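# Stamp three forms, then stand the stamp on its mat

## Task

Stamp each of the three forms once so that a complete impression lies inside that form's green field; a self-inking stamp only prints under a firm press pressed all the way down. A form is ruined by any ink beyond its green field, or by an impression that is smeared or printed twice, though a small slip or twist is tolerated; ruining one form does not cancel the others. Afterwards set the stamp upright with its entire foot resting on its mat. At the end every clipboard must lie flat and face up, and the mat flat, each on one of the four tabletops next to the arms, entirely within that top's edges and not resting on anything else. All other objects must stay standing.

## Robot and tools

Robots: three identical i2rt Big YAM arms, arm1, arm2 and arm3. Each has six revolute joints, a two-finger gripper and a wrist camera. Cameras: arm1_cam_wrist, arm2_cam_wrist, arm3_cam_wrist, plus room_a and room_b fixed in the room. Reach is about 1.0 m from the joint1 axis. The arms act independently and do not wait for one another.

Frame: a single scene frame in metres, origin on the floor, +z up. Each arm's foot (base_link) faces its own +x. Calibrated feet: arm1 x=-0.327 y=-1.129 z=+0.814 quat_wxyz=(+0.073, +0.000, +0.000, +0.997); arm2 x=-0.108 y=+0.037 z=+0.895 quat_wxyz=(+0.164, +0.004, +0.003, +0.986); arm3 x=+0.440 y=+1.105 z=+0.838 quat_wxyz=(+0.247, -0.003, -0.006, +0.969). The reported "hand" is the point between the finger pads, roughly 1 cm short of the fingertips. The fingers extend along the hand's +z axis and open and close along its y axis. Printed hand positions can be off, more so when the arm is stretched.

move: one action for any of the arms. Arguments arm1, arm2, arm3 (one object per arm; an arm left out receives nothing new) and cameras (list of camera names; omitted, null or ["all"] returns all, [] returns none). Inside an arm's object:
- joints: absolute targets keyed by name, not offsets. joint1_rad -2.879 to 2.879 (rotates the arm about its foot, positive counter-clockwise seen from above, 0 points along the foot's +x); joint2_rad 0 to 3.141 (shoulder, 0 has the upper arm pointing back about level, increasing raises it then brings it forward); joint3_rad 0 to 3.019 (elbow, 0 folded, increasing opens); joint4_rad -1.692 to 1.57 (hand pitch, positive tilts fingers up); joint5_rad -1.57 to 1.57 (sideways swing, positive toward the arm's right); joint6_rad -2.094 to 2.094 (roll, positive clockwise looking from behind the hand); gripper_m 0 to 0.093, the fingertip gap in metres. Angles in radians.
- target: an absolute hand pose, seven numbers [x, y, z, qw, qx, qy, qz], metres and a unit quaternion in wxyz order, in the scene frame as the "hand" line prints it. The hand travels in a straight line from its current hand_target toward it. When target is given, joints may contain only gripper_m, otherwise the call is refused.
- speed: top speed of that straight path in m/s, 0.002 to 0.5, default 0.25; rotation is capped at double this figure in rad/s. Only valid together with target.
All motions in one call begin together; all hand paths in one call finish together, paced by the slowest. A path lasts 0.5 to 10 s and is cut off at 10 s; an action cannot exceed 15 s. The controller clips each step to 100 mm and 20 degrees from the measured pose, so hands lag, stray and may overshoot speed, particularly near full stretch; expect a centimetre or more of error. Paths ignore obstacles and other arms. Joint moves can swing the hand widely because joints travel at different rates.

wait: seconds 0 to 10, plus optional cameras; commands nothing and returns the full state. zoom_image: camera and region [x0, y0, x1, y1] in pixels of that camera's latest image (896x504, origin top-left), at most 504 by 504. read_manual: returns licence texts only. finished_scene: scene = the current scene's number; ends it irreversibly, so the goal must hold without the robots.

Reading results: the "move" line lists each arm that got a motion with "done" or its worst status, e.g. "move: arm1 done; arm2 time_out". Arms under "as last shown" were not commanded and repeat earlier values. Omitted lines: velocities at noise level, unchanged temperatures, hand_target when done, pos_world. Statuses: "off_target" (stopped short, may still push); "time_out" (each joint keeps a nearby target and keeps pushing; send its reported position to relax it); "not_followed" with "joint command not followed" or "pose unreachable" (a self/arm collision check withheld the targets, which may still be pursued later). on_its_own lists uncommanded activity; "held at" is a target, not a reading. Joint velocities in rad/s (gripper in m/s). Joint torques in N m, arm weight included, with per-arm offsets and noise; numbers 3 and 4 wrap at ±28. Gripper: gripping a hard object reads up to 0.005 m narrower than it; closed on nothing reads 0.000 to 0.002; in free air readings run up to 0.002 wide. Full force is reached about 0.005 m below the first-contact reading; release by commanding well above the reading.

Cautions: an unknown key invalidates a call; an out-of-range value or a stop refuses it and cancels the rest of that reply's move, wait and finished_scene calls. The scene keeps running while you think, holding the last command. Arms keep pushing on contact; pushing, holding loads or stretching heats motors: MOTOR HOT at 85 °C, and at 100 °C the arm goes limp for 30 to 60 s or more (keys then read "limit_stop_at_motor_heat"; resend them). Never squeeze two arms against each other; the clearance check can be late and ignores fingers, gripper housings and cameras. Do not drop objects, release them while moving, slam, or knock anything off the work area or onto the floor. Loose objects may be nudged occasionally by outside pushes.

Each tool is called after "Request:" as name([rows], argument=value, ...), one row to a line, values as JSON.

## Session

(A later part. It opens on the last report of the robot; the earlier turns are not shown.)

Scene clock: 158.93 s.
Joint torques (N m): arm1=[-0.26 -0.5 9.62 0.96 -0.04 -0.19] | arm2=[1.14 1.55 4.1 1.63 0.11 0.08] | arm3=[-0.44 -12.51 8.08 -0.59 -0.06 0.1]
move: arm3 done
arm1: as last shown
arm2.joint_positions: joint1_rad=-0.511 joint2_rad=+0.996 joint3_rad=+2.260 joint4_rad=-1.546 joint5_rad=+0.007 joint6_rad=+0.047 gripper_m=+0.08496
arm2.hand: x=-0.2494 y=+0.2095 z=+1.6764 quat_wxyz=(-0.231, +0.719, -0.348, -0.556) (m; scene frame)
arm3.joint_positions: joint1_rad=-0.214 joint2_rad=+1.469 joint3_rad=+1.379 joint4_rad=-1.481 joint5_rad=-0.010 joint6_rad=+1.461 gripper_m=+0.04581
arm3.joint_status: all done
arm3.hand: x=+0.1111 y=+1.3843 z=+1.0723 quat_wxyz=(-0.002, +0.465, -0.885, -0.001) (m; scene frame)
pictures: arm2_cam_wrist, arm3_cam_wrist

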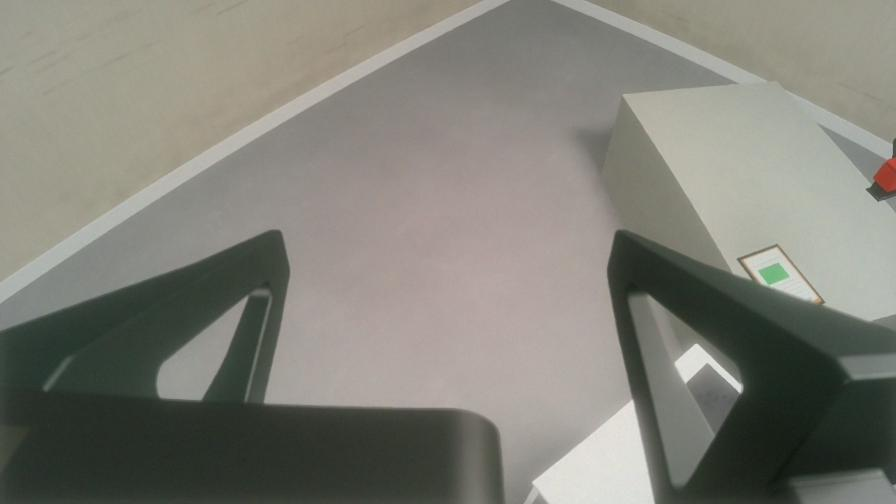

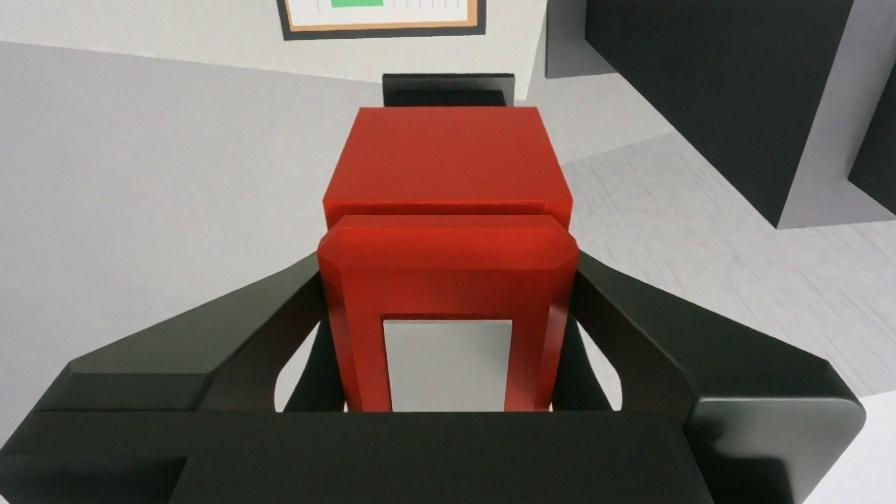

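Request:
move(arm2={"joints":{"joint1_rad":-1.0}}, arm3={"target":[0.03,1.44,0.80,0,-0.477,0.879,0],"speed":0.2}, cameras=["arm3_cam_wrist","arm2_cam_wrist"])

Scene clock: 161.30 s.
Joint torques (N m): arm1=[-0.32 -0.5 9.61 0.95 -0.05 -0.2] | arm2=[-0.67 1.14 4.01 1.62 0.1 0.08] | arm3=[-0.03 -17.49 8.69 0.29 -0.1 -0.06]
move: arm2 done; arm3 off_target
arm1: as last shown
arm2.joint_positions: joint1_rad=-0.989 joint2_rad=+0.996 joint3_rad=+2.260 joint4_rad=-1.546 joint5_rad=+0.019 joint6_rad=+0.048 gripper_m=+0.08496
arm2.joint_status: all done
arm2.hand: x=-0.1534 y=+0.2594 z=+1.6752 quat_wxyz=(-0.358, +0.615, -0.512, -0.481) (m; scene frame)
arm3.joint_positions: joint1_rad=-0.198 joint2_rad=+1.982 joint3_rad=+1.257 joint4_rad=-0.892 joint5_rad=-0.010 joint6_rad=+1.463 gripper_m=+0.04581
arm3.hand: x=+0.0488 y=+1.4323 z=+0.7898 quat_wxyz=(-0.010, +0.471, -0.882, +0.021) (m; scene frame)
arm3.hand_target: x=+0.0304 y=+1.4397 z=+0.8006 quat_wxyz=(+0.000, +0.476, -0.879, +0.000) (m; scene frame)
arm3.hand_status: off_target (0.023 m and 2.8 deg from the pose sent, 0.290 m and 1.6 deg at the start)
pictures: arm2_cam_wrist, arm3_cam_wrist

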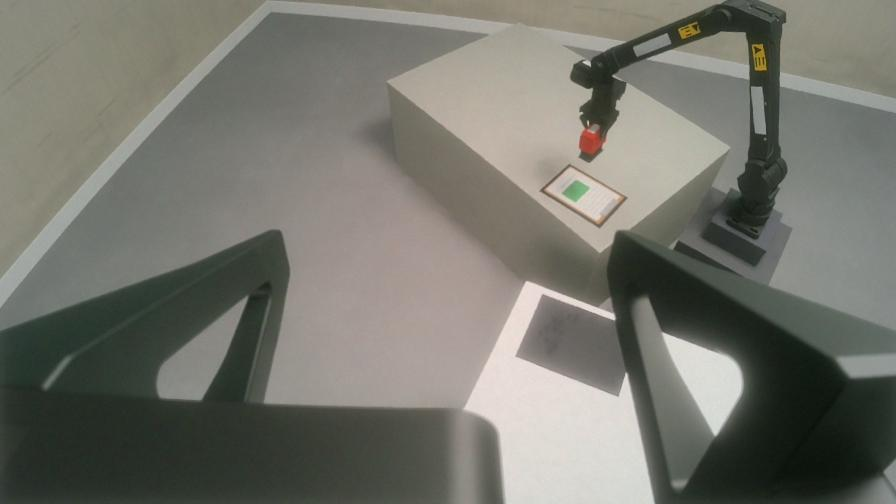

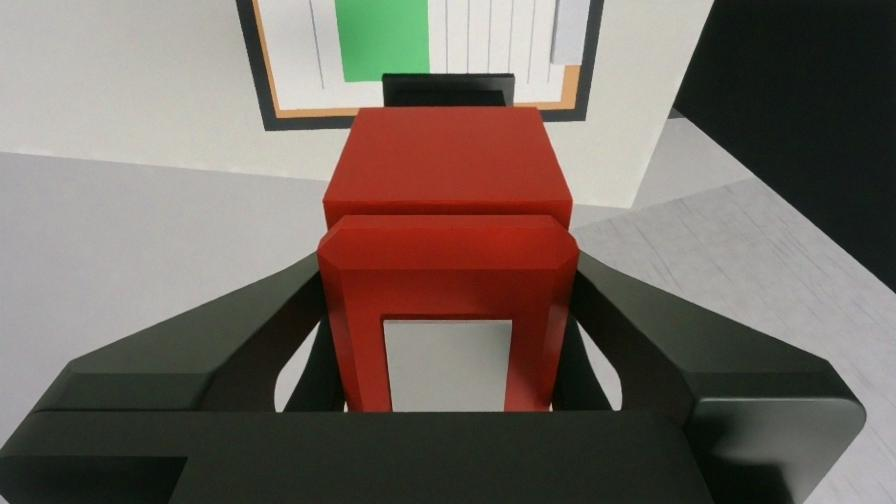

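Request:
move(arm3={"target":[0.005,1.473,0.71,0.0077,0.4886,-0.8725,-0.0169],"speed":0.15}, cameras=["arm3_cam_wrist","arm2_cam_wrist"])

Request:
zoom_image(camera="arm2_cam_wrist", region=[500, 100, 700, 260])

Scene clock: 164.23 s.
Joint torques (N m): arm1=[-0.32 -0.5 9.62 0.96 -0.05 -0.19] | arm2=[-0.03 0.97 4.01 1.51 0.08 0.11] | arm3=[-1.08 -18.32 9.31 0.46 -0.14 -0.23]
move: arm3 off_target
arm1, arm2: as last shown
arm3.joint_positions: joint1_rad=-0.198 joint2_rad=+2.189 joint3_rad=+1.330 joint4_rad=-0.727 joint5_rad=-0.011 joint6_rad=+1.446 gripper_m=+0.04581
arm3.hand: x=+0.0246 y=+1.4538 z=+0.7028 quat_wxyz=(-0.004, +0.478, -0.878, +0.007) (m; scene frame)
arm3.hand_target: x=+0.0056 y=+1.4723 z=+0.7110 quat_wxyz=(+0.008, +0.484, -0.875, -0.017) (m; scene frame)
arm3.hand_status: off_target (0.028 m and 3.3 deg from the pose sent, 0.100 m and 5.3 deg at the start)
pictures: arm2_cam_wrist, arm3_cam_wrist

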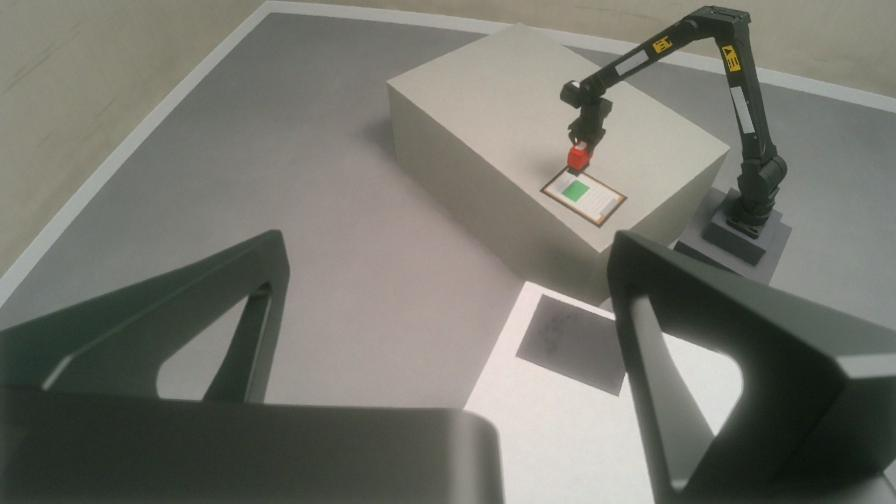

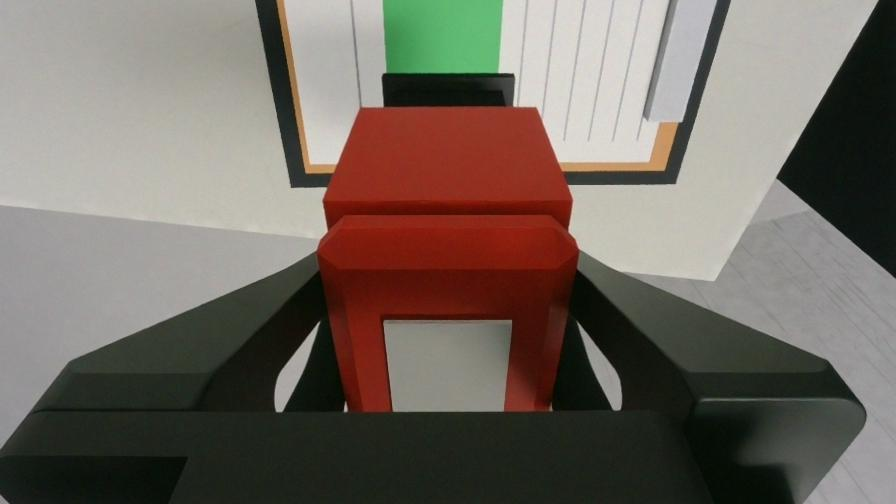

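Scaled by 2.520 from the camera's 896x504 image, which has a finer 1280x720 frame.

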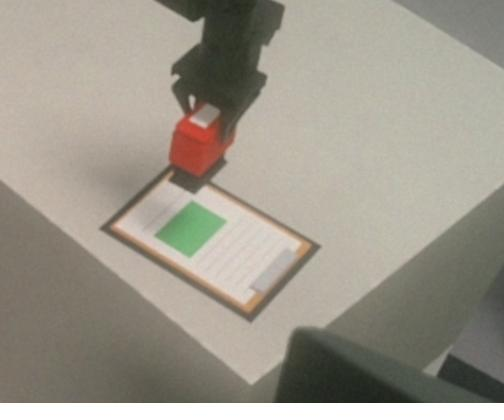

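Request:
move(arm3={"target":[0.008,1.483,0.655,0.0077,0.493,-0.870,-0.0169],"speed":0.12}, cameras=["arm3_cam_wrist","arm2_cam_wrist"])

Request:
zoom_image(camera="arm2_cam_wrist", region=[520, 120, 660, 240])

Request:
zoom_image(camera="arm3_cam_wrist", region=[240, 0, 640, 200])

Scene clock: 165.83 s.
Joint torques (N m): arm1=[-0.32 -0.5 9.61 0.99 -0.05 -0.19] | arm2=[-0.09 1.79 3.9 1.78 0.08 0.02] | arm3=[-1.67 -19.55 8.24 0.42 -0.14 -0.22]
move: arm3 off_target
arm1, arm2: as last shown
arm3.joint_positions: joint1_rad=-0.211 joint2_rad=+2.312 joint3_rad=+1.366 joint4_rad=-0.642 joint5_rad=-0.011 joint6_rad=+1.411 gripper_m=+0.04581
arm3.hand: x=+0.0260 y=+1.4625 z=+0.6466 quat_wxyz=(-0.004, +0.488, -0.873, +0.008) (m; scene frame)
arm3.hand_target: x=+0.0089 y=+1.4823 z=+0.6558 quat_wxyz=(+0.007, +0.493, -0.870, -0.017) (m; scene frame)
arm3.hand_status: off_target (0.029 m and 3.2 deg from the pose sent, 0.058 m and 3.6 deg at the start)
pictures: arm2_cam_wrist, arm3_cam_wrist

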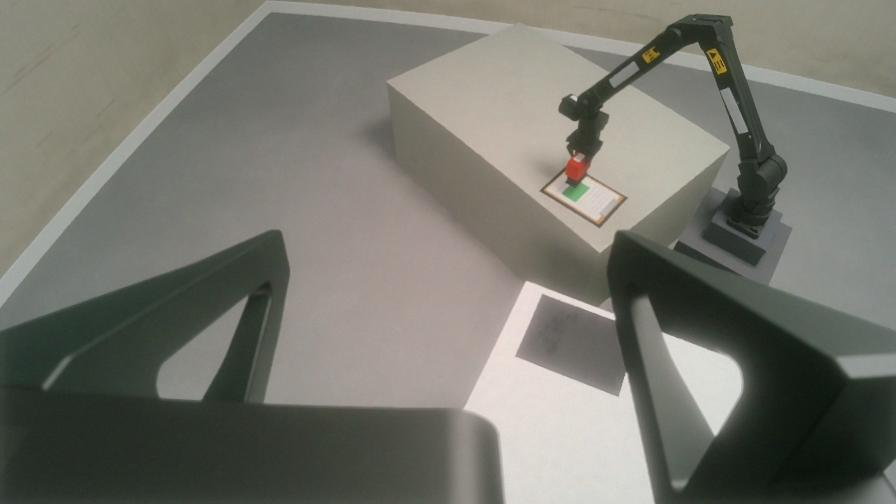

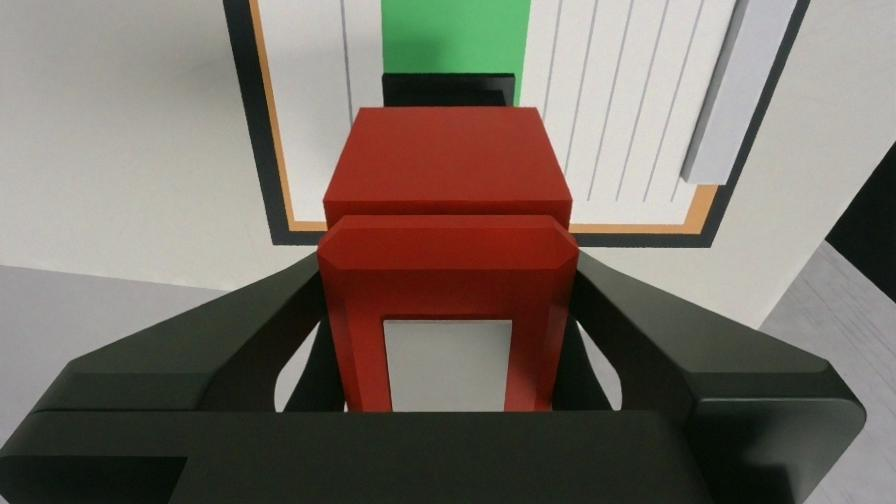

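Scaled by 3.600 from the camera's 896x504 image, which has a finer 1280x720 frame.

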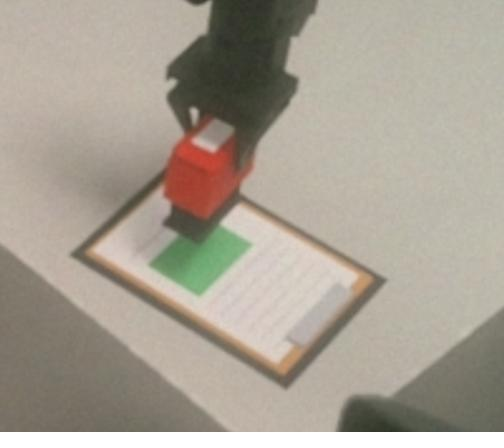

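Scaled by 1.260 from the camera's 896x504 image, which has a finer 1280x720 frame.

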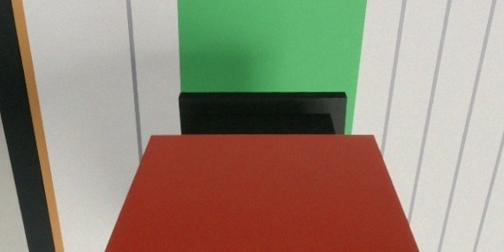

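Request:
move(arm3={"target":[0.0145,1.488,0.63,0.0077,0.493,-0.870,-0.0169],"speed":0.1}, cameras=["arm3_cam_wrist","arm2_cam_wrist"])

Request:
zoom_image(camera="arm2_cam_wrist", region=[520, 120, 660, 240])

Request:
zoom_image(camera="arm3_cam_wrist", region=[240, 0, 640, 200])

Scene clock: 167.20 s.
Joint torques (N m): arm1=[-0.32 -0.44 9.59 0.95 -0.05 -0.19] | arm2=[-0.73 1.38 3.99 1.73 0.05 0.03] | arm3=[-1.44 -18.84 7.95 0.44 -0.16 -0.24]
move: arm3 off_target
arm1.joint_positions: joint1_rad=-1.012 joint2_rad=+0.956 joint3_rad=+1.823 joint4_rad=-1.452 joint5_rad=+0.003 joint6_rad=-0.196 gripper_m=+0.08491
arm1.hand: x=-0.4514 y=-0.8431 z=+1.4485 quat_wxyz=(-0.298, +0.781, -0.408, -0.368) (m; scene frame)
arm2: as last shown
arm3.joint_positions: joint1_rad=-0.225 joint2_rad=+2.356 joint3_rad=+1.373 joint4_rad=-0.600 joint5_rad=-0.011 joint6_rad=+1.397 gripper_m=+0.04581
arm3.hand: x=+0.0316 y=+1.4683 z=+0.6249 quat_wxyz=(-0.003, +0.488, -0.873, +0.006) (m; scene frame)
arm3.hand_target: x=+0.0152 y=+1.4879 z=+0.6310 quat_wxyz=(+0.007, +0.493, -0.870, -0.018) (m; scene frame)
arm3.hand_status: off_target (0.027 m and 2.9 deg from the pose sent, 0.032 m and 3.2 deg at the start)
pictures: arm2_cam_wrist, arm3_cam_wrist

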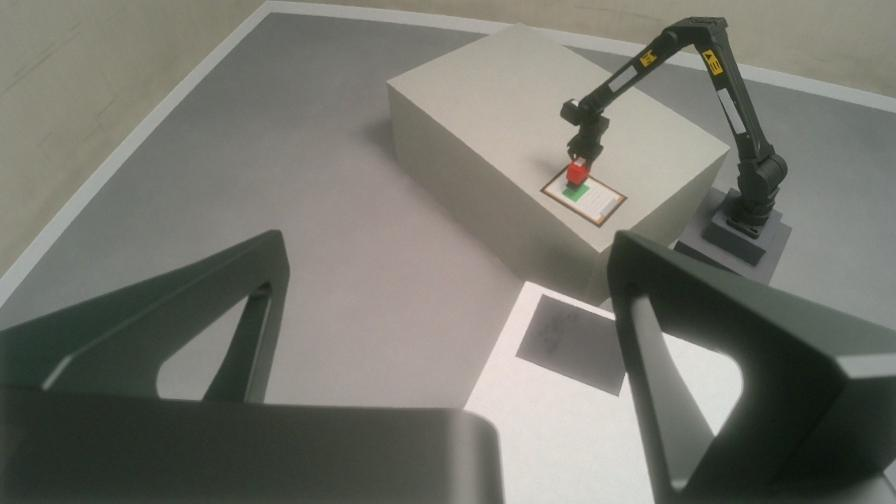

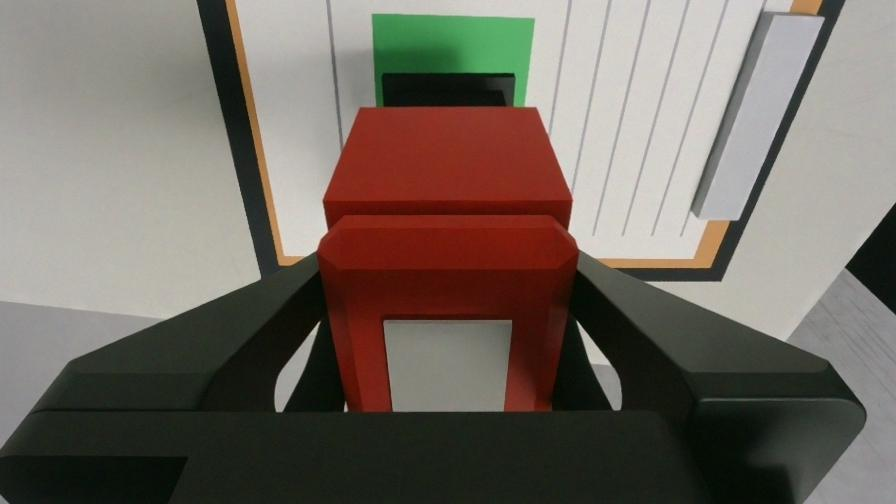

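Scaled by 3.600 from the camera's 896x504 image, which has a finer 1280x720 frame.

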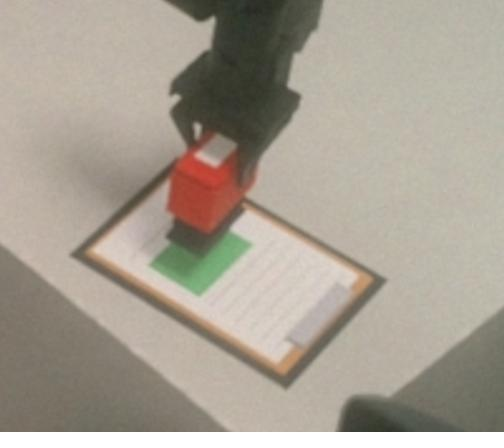

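Scaled by 1.260 from the camera's 896x504 image, which has a finer 1280x720 frame.

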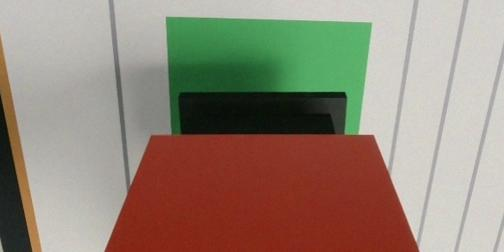

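Request:
move(arm3={"target":[0.0165,1.4895,0.609,0.0077,0.493,-0.870,-0.0169],"speed":0.08}, cameras=["arm3_cam_wrist","arm2_cam_wrist"])

Request:
zoom_image(camera="arm2_cam_wrist", region=[520, 120, 660, 240])

Request:
zoom_image(camera="arm3_cam_wrist", region=[240, 0, 640, 200])

Scene clock: 170.87 s.
Joint torques (N m): arm1=[-0.26 -0.5 9.58 0.95 -0.05 -0.19] | arm2=[-0.09 1.44 3.92 1.51 0.04 0.08] | arm3=[-1.61 -19.31 7.65 0.43 -0.15 -0.2]
move: arm3 off_target
arm1, arm2: as last shown
arm3.joint_positions: joint1_rad=-0.226 joint2_rad=+2.399 joint3_rad=+1.388 joint4_rad=-0.571 joint5_rad=-0.013 joint6_rad=+1.392 gripper_m=+0.04581
arm3.hand: x=+0.0319 y=+1.4688 z=+0.6051 quat_wxyz=(-0.002, +0.490, -0.872, +0.006) (m; scene frame)
arm3.hand_target: x=+0.0173 y=+1.4887 z=+0.6098 quat_wxyz=(+0.008, +0.493, -0.870, -0.016) (m; scene frame)
arm3.hand_status: off_target (0.026 m and 2.8 deg from the pose sent, 0.031 m and 2.9 deg at the start)
pictures: arm2_cam_wrist, arm3_cam_wrist

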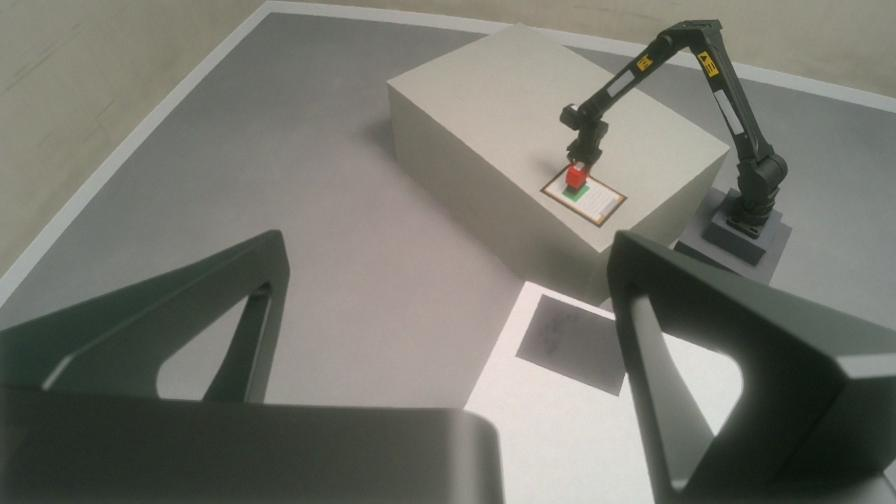

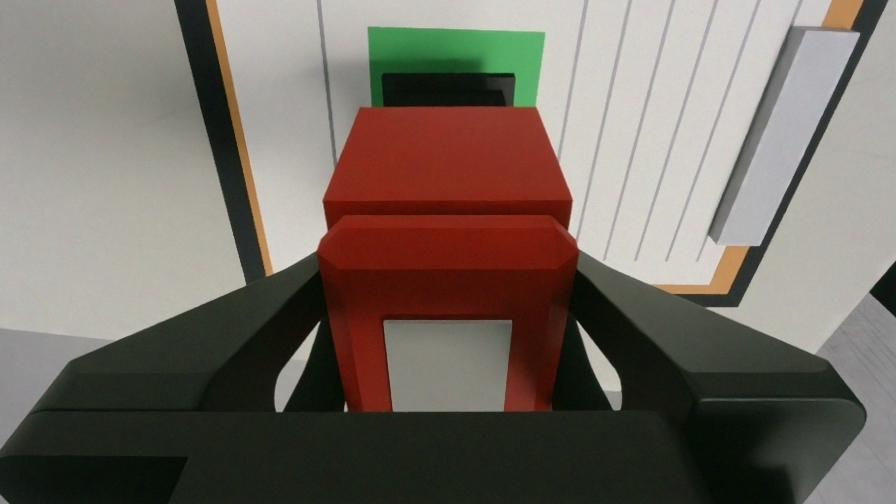

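Scaled by 3.600 from the camera's 896x504 image, which has a finer 1280x720 frame.

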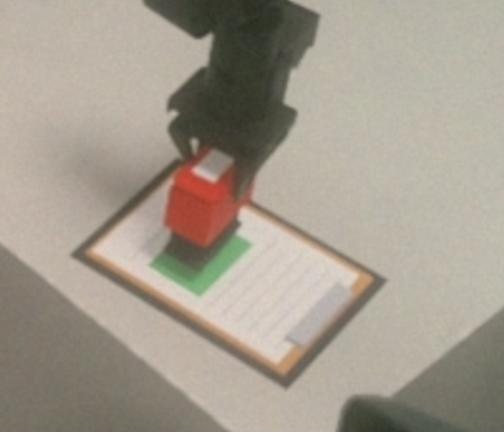

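Scaled by 1.260 from the camera's 896x504 image, which has a finer 1280x720 frame.

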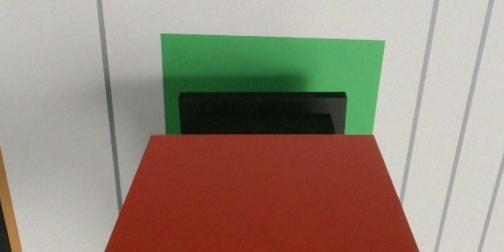

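Request:
move(arm3={"target":[0.0215,1.492,0.595,0.0077,0.493,-0.870,-0.0169],"speed":0.06}, cameras=["arm3_cam_wrist","arm2_cam_wrist"])

Request:
zoom_image(camera="arm3_cam_wrist", region=[240, 0, 640, 200])

Request:
zoom_image(camera="arm2_cam_wrist", region=[520, 120, 660, 240])

Scene clock: 172.10 s.
Joint torques (N m): arm1=[-0.32 -0.38 9.59 0.96 -0.05 -0.19] | arm2=[-0.67 0.97 4.01 1.58 0.07 0.08] | arm3=[-1.67 -19.02 7.41 0.46 -0.12 -0.22]
move: arm3 off_target
arm1: as last shown
arm2.joint_positions: joint1_rad=-0.989 joint2_rad=+0.996 joint3_rad=+2.260 joint4_rad=-1.546 joint5_rad=+0.018 joint6_rad=+0.048 gripper_m=+0.08496
arm2.hand: x=-0.1536 y=+0.2594 z=+1.6752 quat_wxyz=(-0.358, +0.615, -0.512, -0.481) (m; scene frame)
arm3.joint_positions: joint1_rad=-0.236 joint2_rad=+2.425 joint3_rad=+1.394 joint4_rad=-0.546 joint5_rad=-0.013 joint6_rad=+1.385 gripper_m=+0.04581
arm3.hand: x=+0.0357 y=+1.4732 z=+0.5929 quat_wxyz=(-0.001, +0.489, -0.872, +0.003) (m; scene frame)
arm3.hand_target: x=+0.0220 y=+1.4917 z=+0.5958 quat_wxyz=(+0.008, +0.493, -0.870, -0.017) (m; scene frame)
arm3.hand_status: off_target (0.024 m and 2.6 deg from the pose sent, 0.027 m and 2.8 deg at the start)
pictures: arm2_cam_wrist, arm3_cam_wrist

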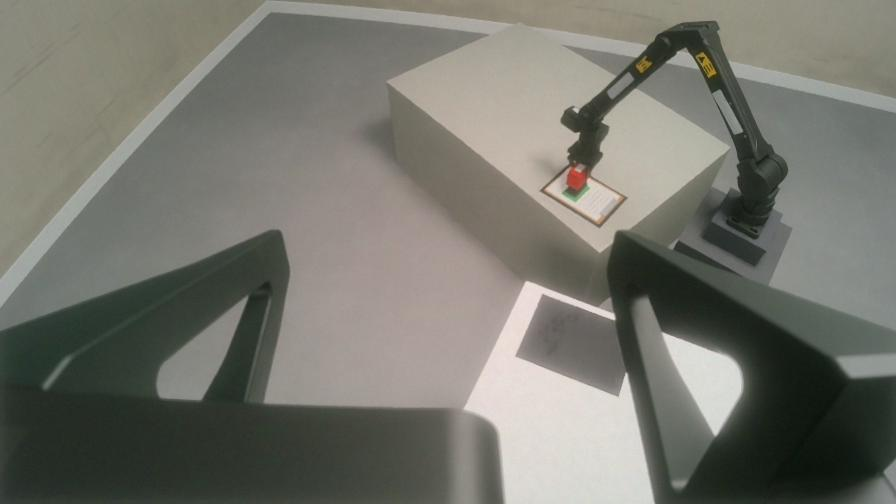

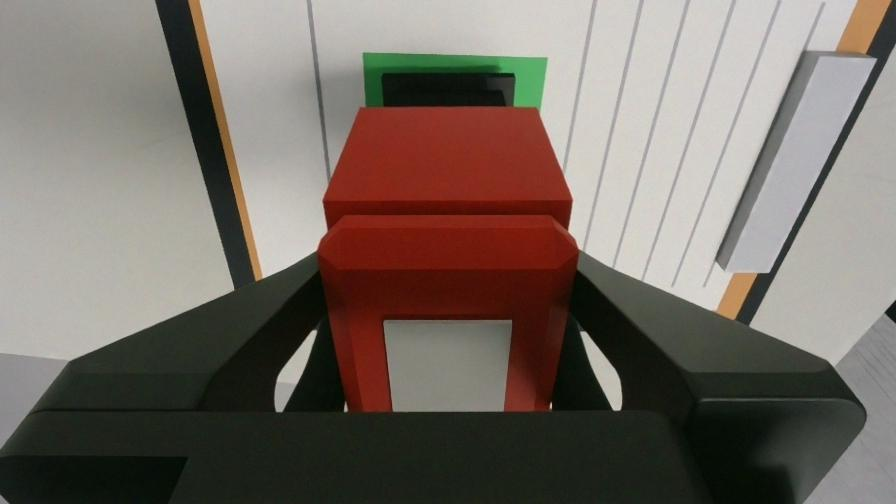

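Scaled by 1.260 from the camera's 896x504 image, which has a finer 1280x720 frame.

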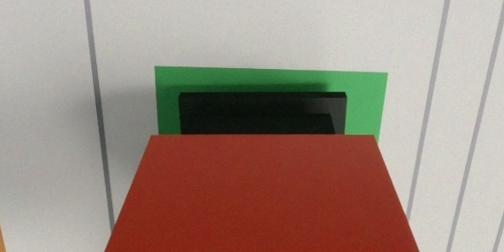

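Scaled by 3.600 from the camera's 896x504 image, which has a finer 1280x720 frame.

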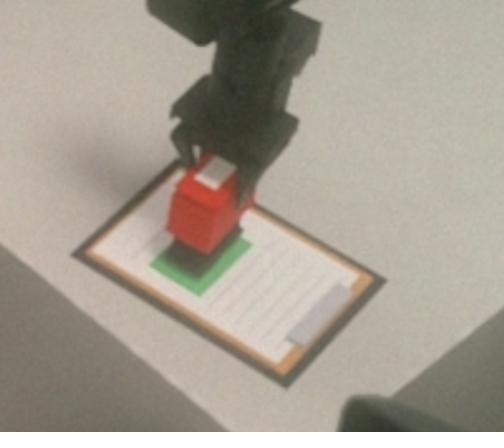

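Request:
move(arm3={"target":[0.0225,1.491,0.575,0.0077,0.493,-0.870,-0.0169],"speed":0.06}, cameras=["arm3_cam_wrist"])

Request:
move(arm3={"target":[0.0225,1.491,0.545,0.0077,0.493,-0.870,-0.0169],"speed":0.08}, cameras=["arm3_cam_wrist","arm2_cam_wrist"])

Scene clock: 173.20 s.
Joint torques (N m): arm1=[-0.26 -0.56 9.62 0.96 -0.05 -0.19] | arm2=[-0.44 1.26 3.95 1.63 0.09 0.05] | arm3=[-1.38 -17.9 7.41 0.77 -0.02 -0.21]
move: arm3 off_target
arm1, arm2: as last shown
arm3.joint_positions: joint1_rad=-0.237 joint2_rad=+2.449 joint3_rad=+1.408 joint4_rad=-0.525 joint5_rad=-0.016 joint6_rad=+1.372 gripper_m=+0.04581
arm3.hand: x=+0.0326 y=+1.4763 z=+0.5832 quat_wxyz=(+0.002, +0.494, -0.870, -0.002) (m; scene frame)
arm3.hand_target: x=+0.0231 y=+1.4904 z=+0.5759 quat_wxyz=(+0.008, +0.497, -0.867, -0.017) (m; scene frame)
arm3.hand_status: off_target (0.020 m and 1.8 deg from the pose sent, 0.029 m and 2.6 deg at the start)
pictures: arm3_cam_wrist

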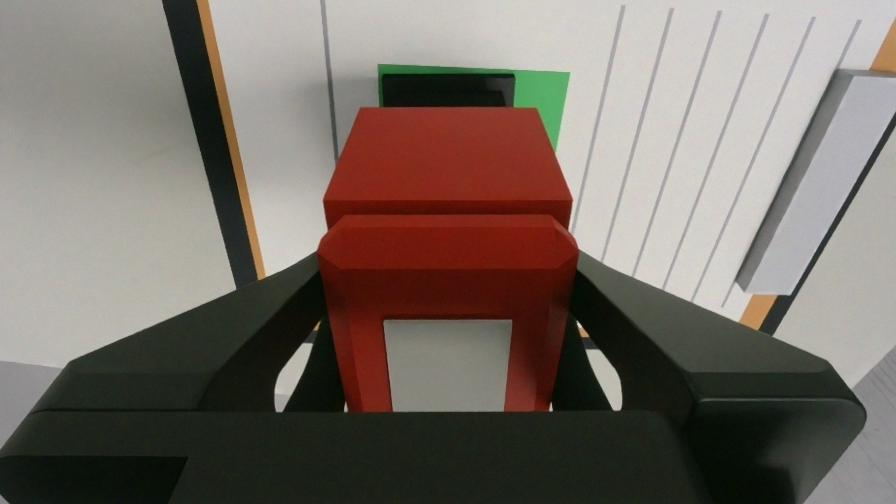

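Scene clock: 174.17 s.
Joint torques (N m): arm1=[-0.26 -0.44 9.61 0.98 -0.05 -0.19] | arm2=[-0.85 1.26 3.82 1.66 0.13 0.05] | arm3=[-1.32 -16.26 7.84 1.69 -0.01 -0.11]
move: arm3 off_target
arm1, arm2: as last shown
arm3.joint_positions: joint1_rad=-0.237 joint2_rad=+2.488 joint3_rad=+1.429 joint4_rad=-0.510 joint5_rad=-0.016 joint6_rad=+1.371 gripper_m=+0.04581
arm3.hand: x=+0.0326 y=+1.4766 z=+0.5662 quat_wxyz=(+0.002, +0.494, -0.869, -0.001) (m; scene frame)
arm3.hand_target: x=+0.0240 y=+1.4896 z=+0.5463 quat_wxyz=(+0.007, +0.494, -0.869, -0.016) (m; scene frame)
arm3.hand_status: off_target (0.028 m and 2.0 deg from the pose sent, 0.042 m and 1.8 deg at the start)
pictures: arm2_cam_wrist, arm3_cam_wrist

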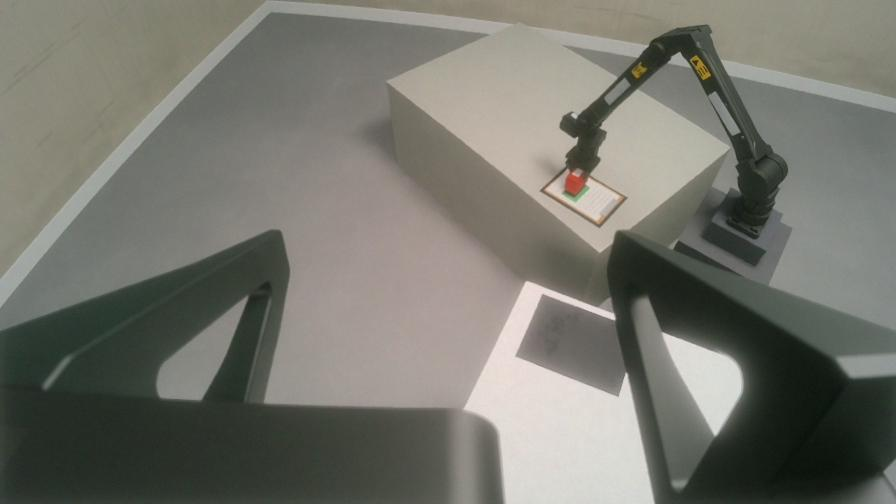

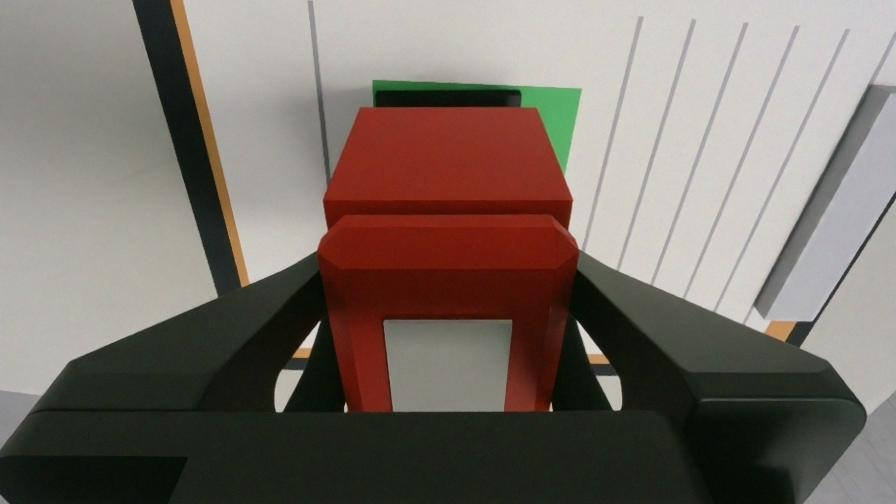

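Request:
move(arm3={"target":[0.0245,1.489,0.505,0.0077,0.493,-0.870,-0.0169],"speed":0.1}, cameras=["arm3_cam_wrist"])

Scene clock: 175.30 s.
Joint torques (N m): arm1=[-0.26 -0.5 9.59 0.95 -0.04 -0.19] | arm2=[-0.32 1.61 3.79 1.5 0.11 0.06] | arm3=[-1.2 -12.4 8.7 3.25 0 -0.08]
move: arm3 off_target
arm1, arm2: as last shown
arm3.joint_positions: joint1_rad=-0.237 joint2_rad=+2.513 joint3_rad=+1.442 joint4_rad=-0.490 joint5_rad=-0.016 joint6_rad=+1.371 gripper_m=+0.04581
arm3.hand: x=+0.0310 y=+1.4783 z=+0.5555 quat_wxyz=(+0.003, +0.494, -0.869, -0.004) (m; scene frame)
arm3.hand_target: x=+0.0285 y=+1.4853 z=+0.5100 quat_wxyz=(+0.007, +0.493, -0.870, -0.017) (m; scene frame)
arm3.hand_status: off_target (0.052 m and 1.5 deg from the pose sent, 0.063 m and 2.0 deg at the start)
pictures: arm3_cam_wrist

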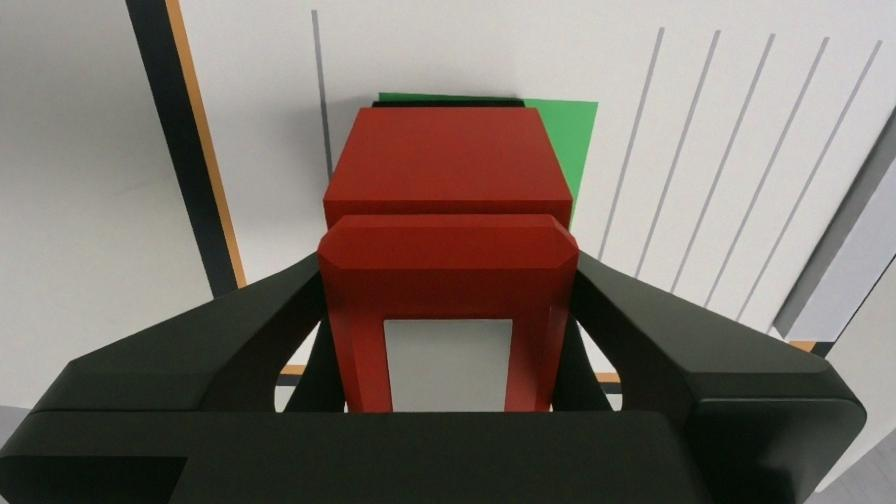

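Request:
move(arm3={"target":[0.034,1.4755,0.475,0.004,0.493,-0.870,-0.010],"speed":0.1}, cameras=["arm3_cam_wrist"])

Scene clock: 176.47 s.
Joint torques (N m): arm1=[-0.38 -0.44 9.59 0.95 -0.05 -0.19] | arm2=[-0.97 1.73 4.07 1.55 0.09 0.07] | arm3=[-0.73 -9.93 6.97 5.07 0.09 -0.02]
move: arm3 off_target
arm1, arm2: as last shown
arm3.joint_positions: joint1_rad=-0.237 joint2_rad=+2.516 joint3_rad=+1.442 joint4_rad=-0.488 joint5_rad=-0.016 joint6_rad=+1.371 gripper_m=+0.04581
arm3.hand: x=+0.0315 y=+1.4778 z=+0.5541 quat_wxyz=(+0.003, +0.494, -0.869, -0.004) (m; scene frame)
arm3.hand_target: x=+0.0420 y=+1.4682 z=+0.4857 quat_wxyz=(+0.003, +0.493, -0.870, -0.008) (m; scene frame)
arm3.hand_status: off_target (0.079 m and 0.7 deg from the pose sent, 0.081 m and 0.7 deg at the start)
pictures: arm3_cam_wrist

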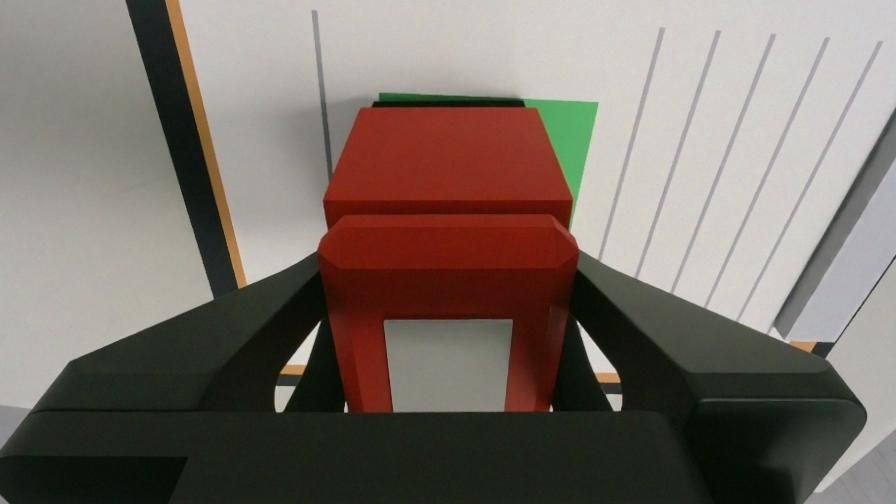

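Request:
move(arm3={"target":[0.022,1.49,0.72,0.006,0.493,-0.870,-0.014],"speed":0.15}, cameras=["arm3_cam_wrist","arm2_cam_wrist"])

Request:
zoom_image(camera="arm2_cam_wrist", region=[520, 120, 660, 240])

Scene clock: 183.90 s.
Joint torques (N m): arm1=[-0.32 -0.5 9.59 0.96 -0.05 -0.19] | arm2=[-1.03 1.26 4 1.69 0.11 0.09] | arm3=[-1.49 -20.48 6 -0.59 0.05 -0.12]
move: arm3 done
arm1, arm2: as last shown
arm3.joint_positions: joint1_rad=-0.237 joint2_rad=+2.196 joint3_rad=+1.380 joint4_rad=-0.723 joint5_rad=-0.016 joint6_rad=+1.374 gripper_m=+0.04581
arm3.hand: x=+0.0188 y=+1.4866 z=+0.7123 quat_wxyz=(+0.006, +0.493, -0.870, -0.015) (m; scene frame)
arm3.hand_target: x=+0.0213 y=+1.4906 z=+0.7200 quat_wxyz=(+0.007, +0.492, -0.871, -0.016) (m; scene frame)
arm3.hand_status: done (0.009 m and 0.1 deg from the pose sent, 0.167 m and 1.2 deg at the start)
pictures: arm2_cam_wrist, arm3_cam_wrist

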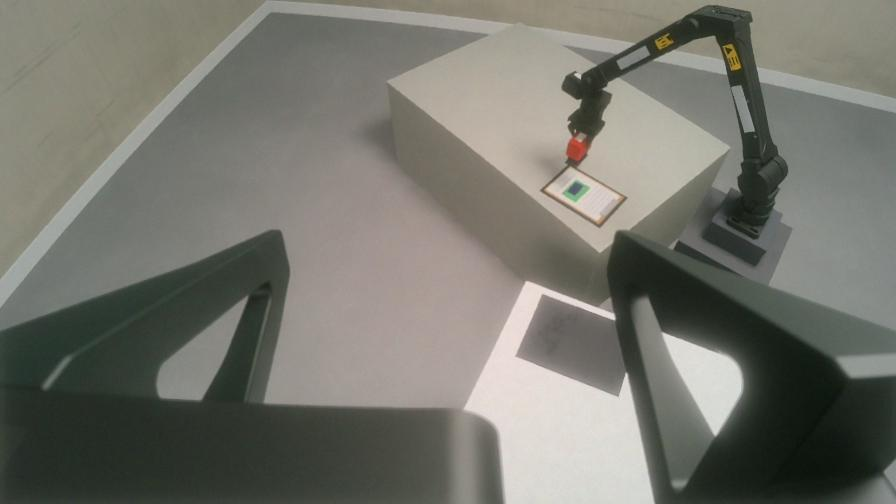

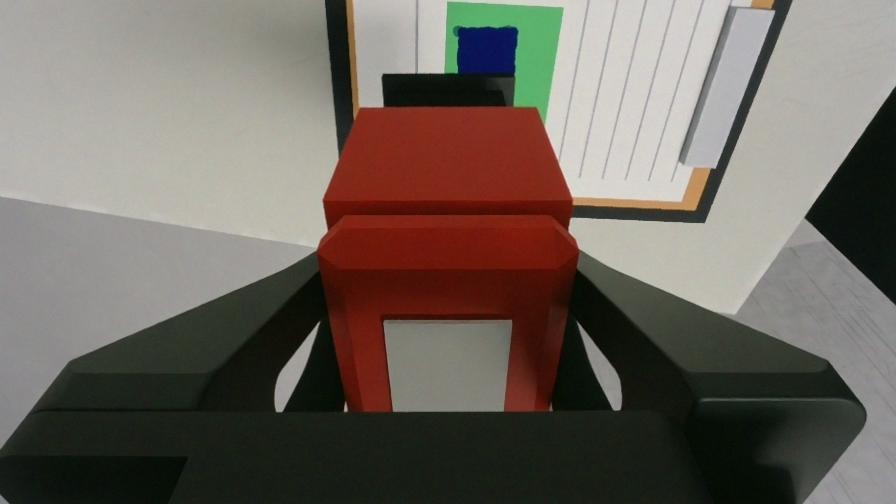

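Scaled by 3.600 from the camera's 896x504 image, which has a finer 1280x720 frame.

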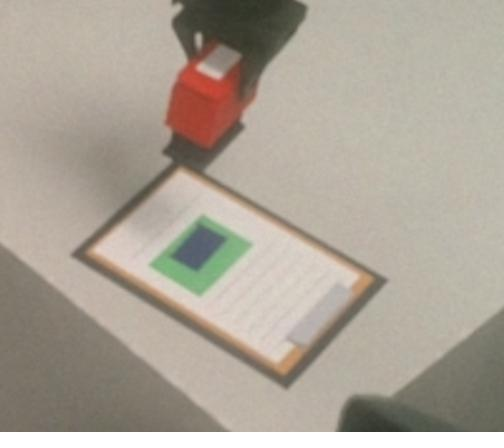

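Request:
zoom_image(camera="arm3_cam_wrist", region=[400, 0, 600, 110])

Request:
move(arm3={"target":[0.12,1.38,1.0,0,0.493,-0.870,0],"speed":0.2}, cameras=["arm2_cam_wrist","arm3_cam_wrist"])

Request:
zoom_image(camera="arm2_cam_wrist", region=[520, 120, 660, 240])

Request:
move(arm3={"joints":{"joint2_rad":1.47,"joint3_rad":1.37,"joint4_rad":-1.49}}, cameras=["arm3_cam_wrist"])

Request:
zoom_image(camera="arm3_cam_wrist", region=[250, 0, 550, 160])

Scaled by 2.520 from the camera's 896x504 image, which has a finer 1280x720 frame.

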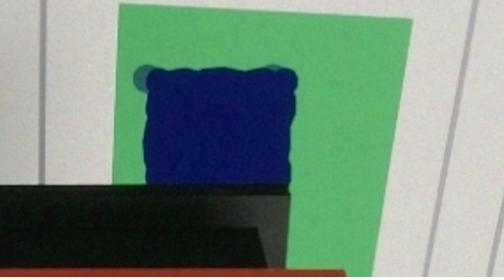

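Scene clock: 186.43 s.
Joint torques (N m): arm1=[-0.26 -0.5 9.61 0.96 -0.05 -0.19] | arm2=[-0.56 1.96 4.04 1.76 0.1 0.11] | arm3=[0.09 -12.69 8.92 -0.81 0.14 0.07]
move: arm3 done
arm1.joint_positions: joint1_rad=-1.012 joint2_rad=+0.956 joint3_rad=+1.823 joint4_rad=-1.452 joint5_rad=+0.003 joint6_rad=-0.196 gripper_m=+0.08491
arm1.hand: x=-0.4514 y=-0.8431 z=+1.4485 quat_wxyz=(-0.298, +0.781, -0.408, -0.368) (m; scene frame)
arm2: as last shown
arm3.joint_positions: joint1_rad=-0.230 joint2_rad=+1.485 joint3_rad=+1.190 joint4_rad=-1.274 joint5_rad=-0.016 joint6_rad=+1.374 gripper_m=+0.04581
arm3.hand: x=+0.1217 y=+1.3840 z=+0.9952 quat_wxyz=(+0.002, +0.496, -0.868, -0.001) (m; scene frame)
arm3.hand_target: x=+0.1200 y=+1.3801 z=+0.9999 quat_wxyz=(+0.000, +0.494, -0.870, +0.000) (m; scene frame)
arm3.hand_status: done (0.006 m and 0.4 deg from the pose sent, 0.323 m and 1.8 deg at the start)
pictures: arm2_cam_wrist, arm3_cam_wrist

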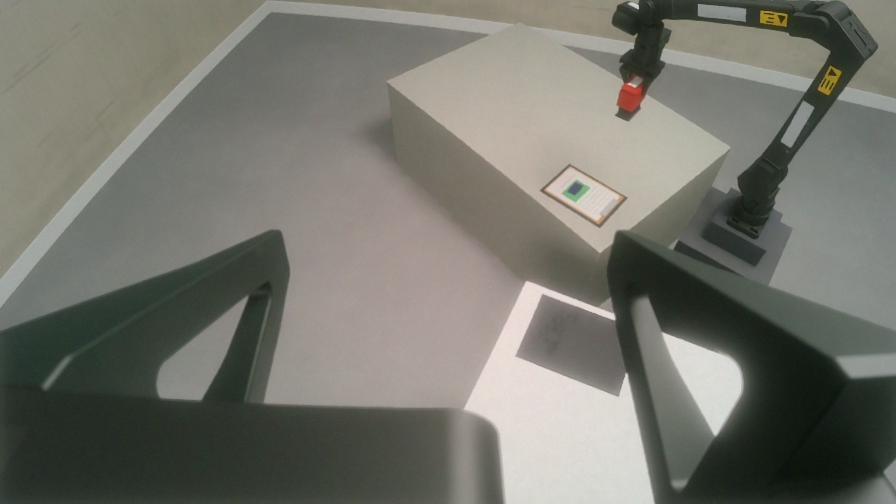

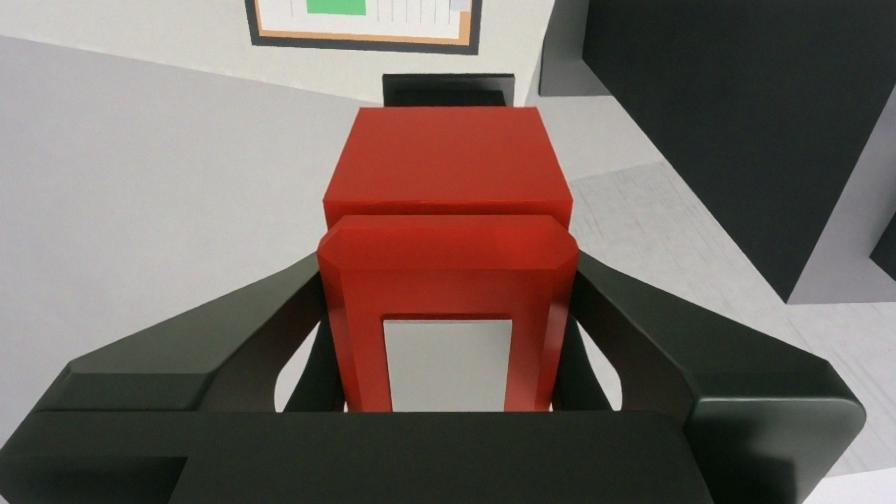

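Scaled by 3.600 from the camera's 896x504 image, which has a finer 1280x720 frame.

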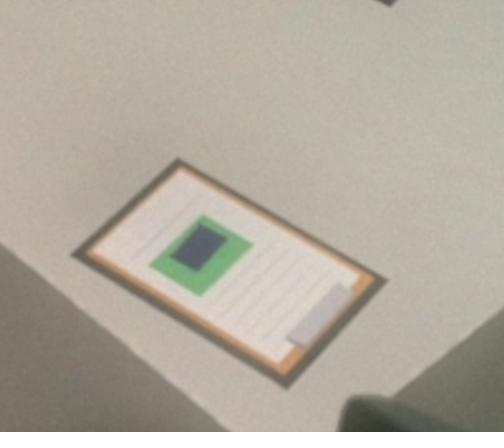

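Scene clock: 187.63 s.
Joint torques (N m): arm1=[-0.38 -0.38 9.61 0.95 -0.05 -0.2] | arm2=[-0.38 1.26 4.1 1.62 0.08 0.03] | arm3=[0.03 -12.92 13.03 -0.94 0.14 0.08]
move: arm3 done
arm1, arm2: as last shown
arm3.joint_positions: joint1_rad=-0.230 joint2_rad=+1.478 joint3_rad=+1.313 joint4_rad=-1.478 joint5_rad=-0.016 joint6_rad=+1.374 gripper_m=+0.04581
arm3.joint_status: all done
arm3.hand: x=+0.1284 y=+1.3772 z=+1.0443 quat_wxyz=(-0.010, +0.495, -0.868, +0.034) (m; scene frame)
pictures: arm3_cam_wrist

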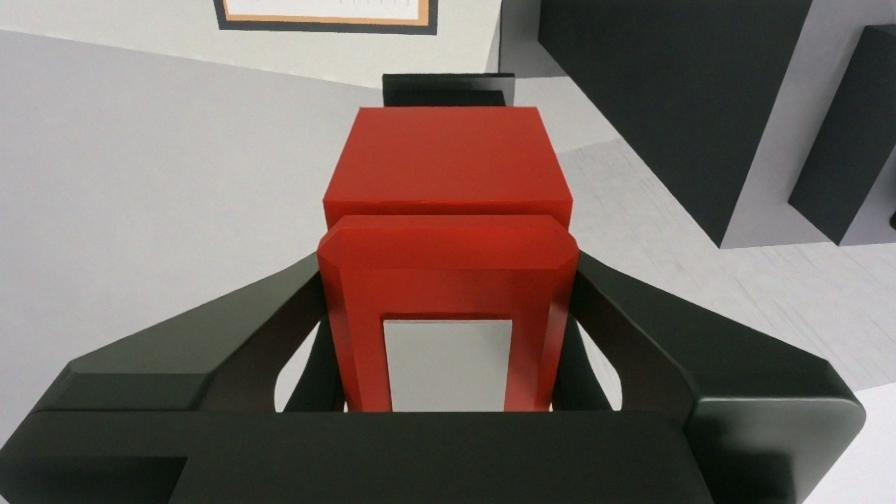

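Scaled by 1.680 from the camera's 896x504 image, which has a finer 1280x720 frame.

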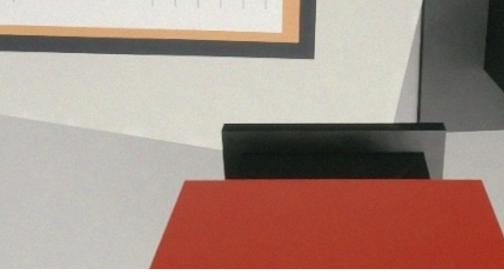

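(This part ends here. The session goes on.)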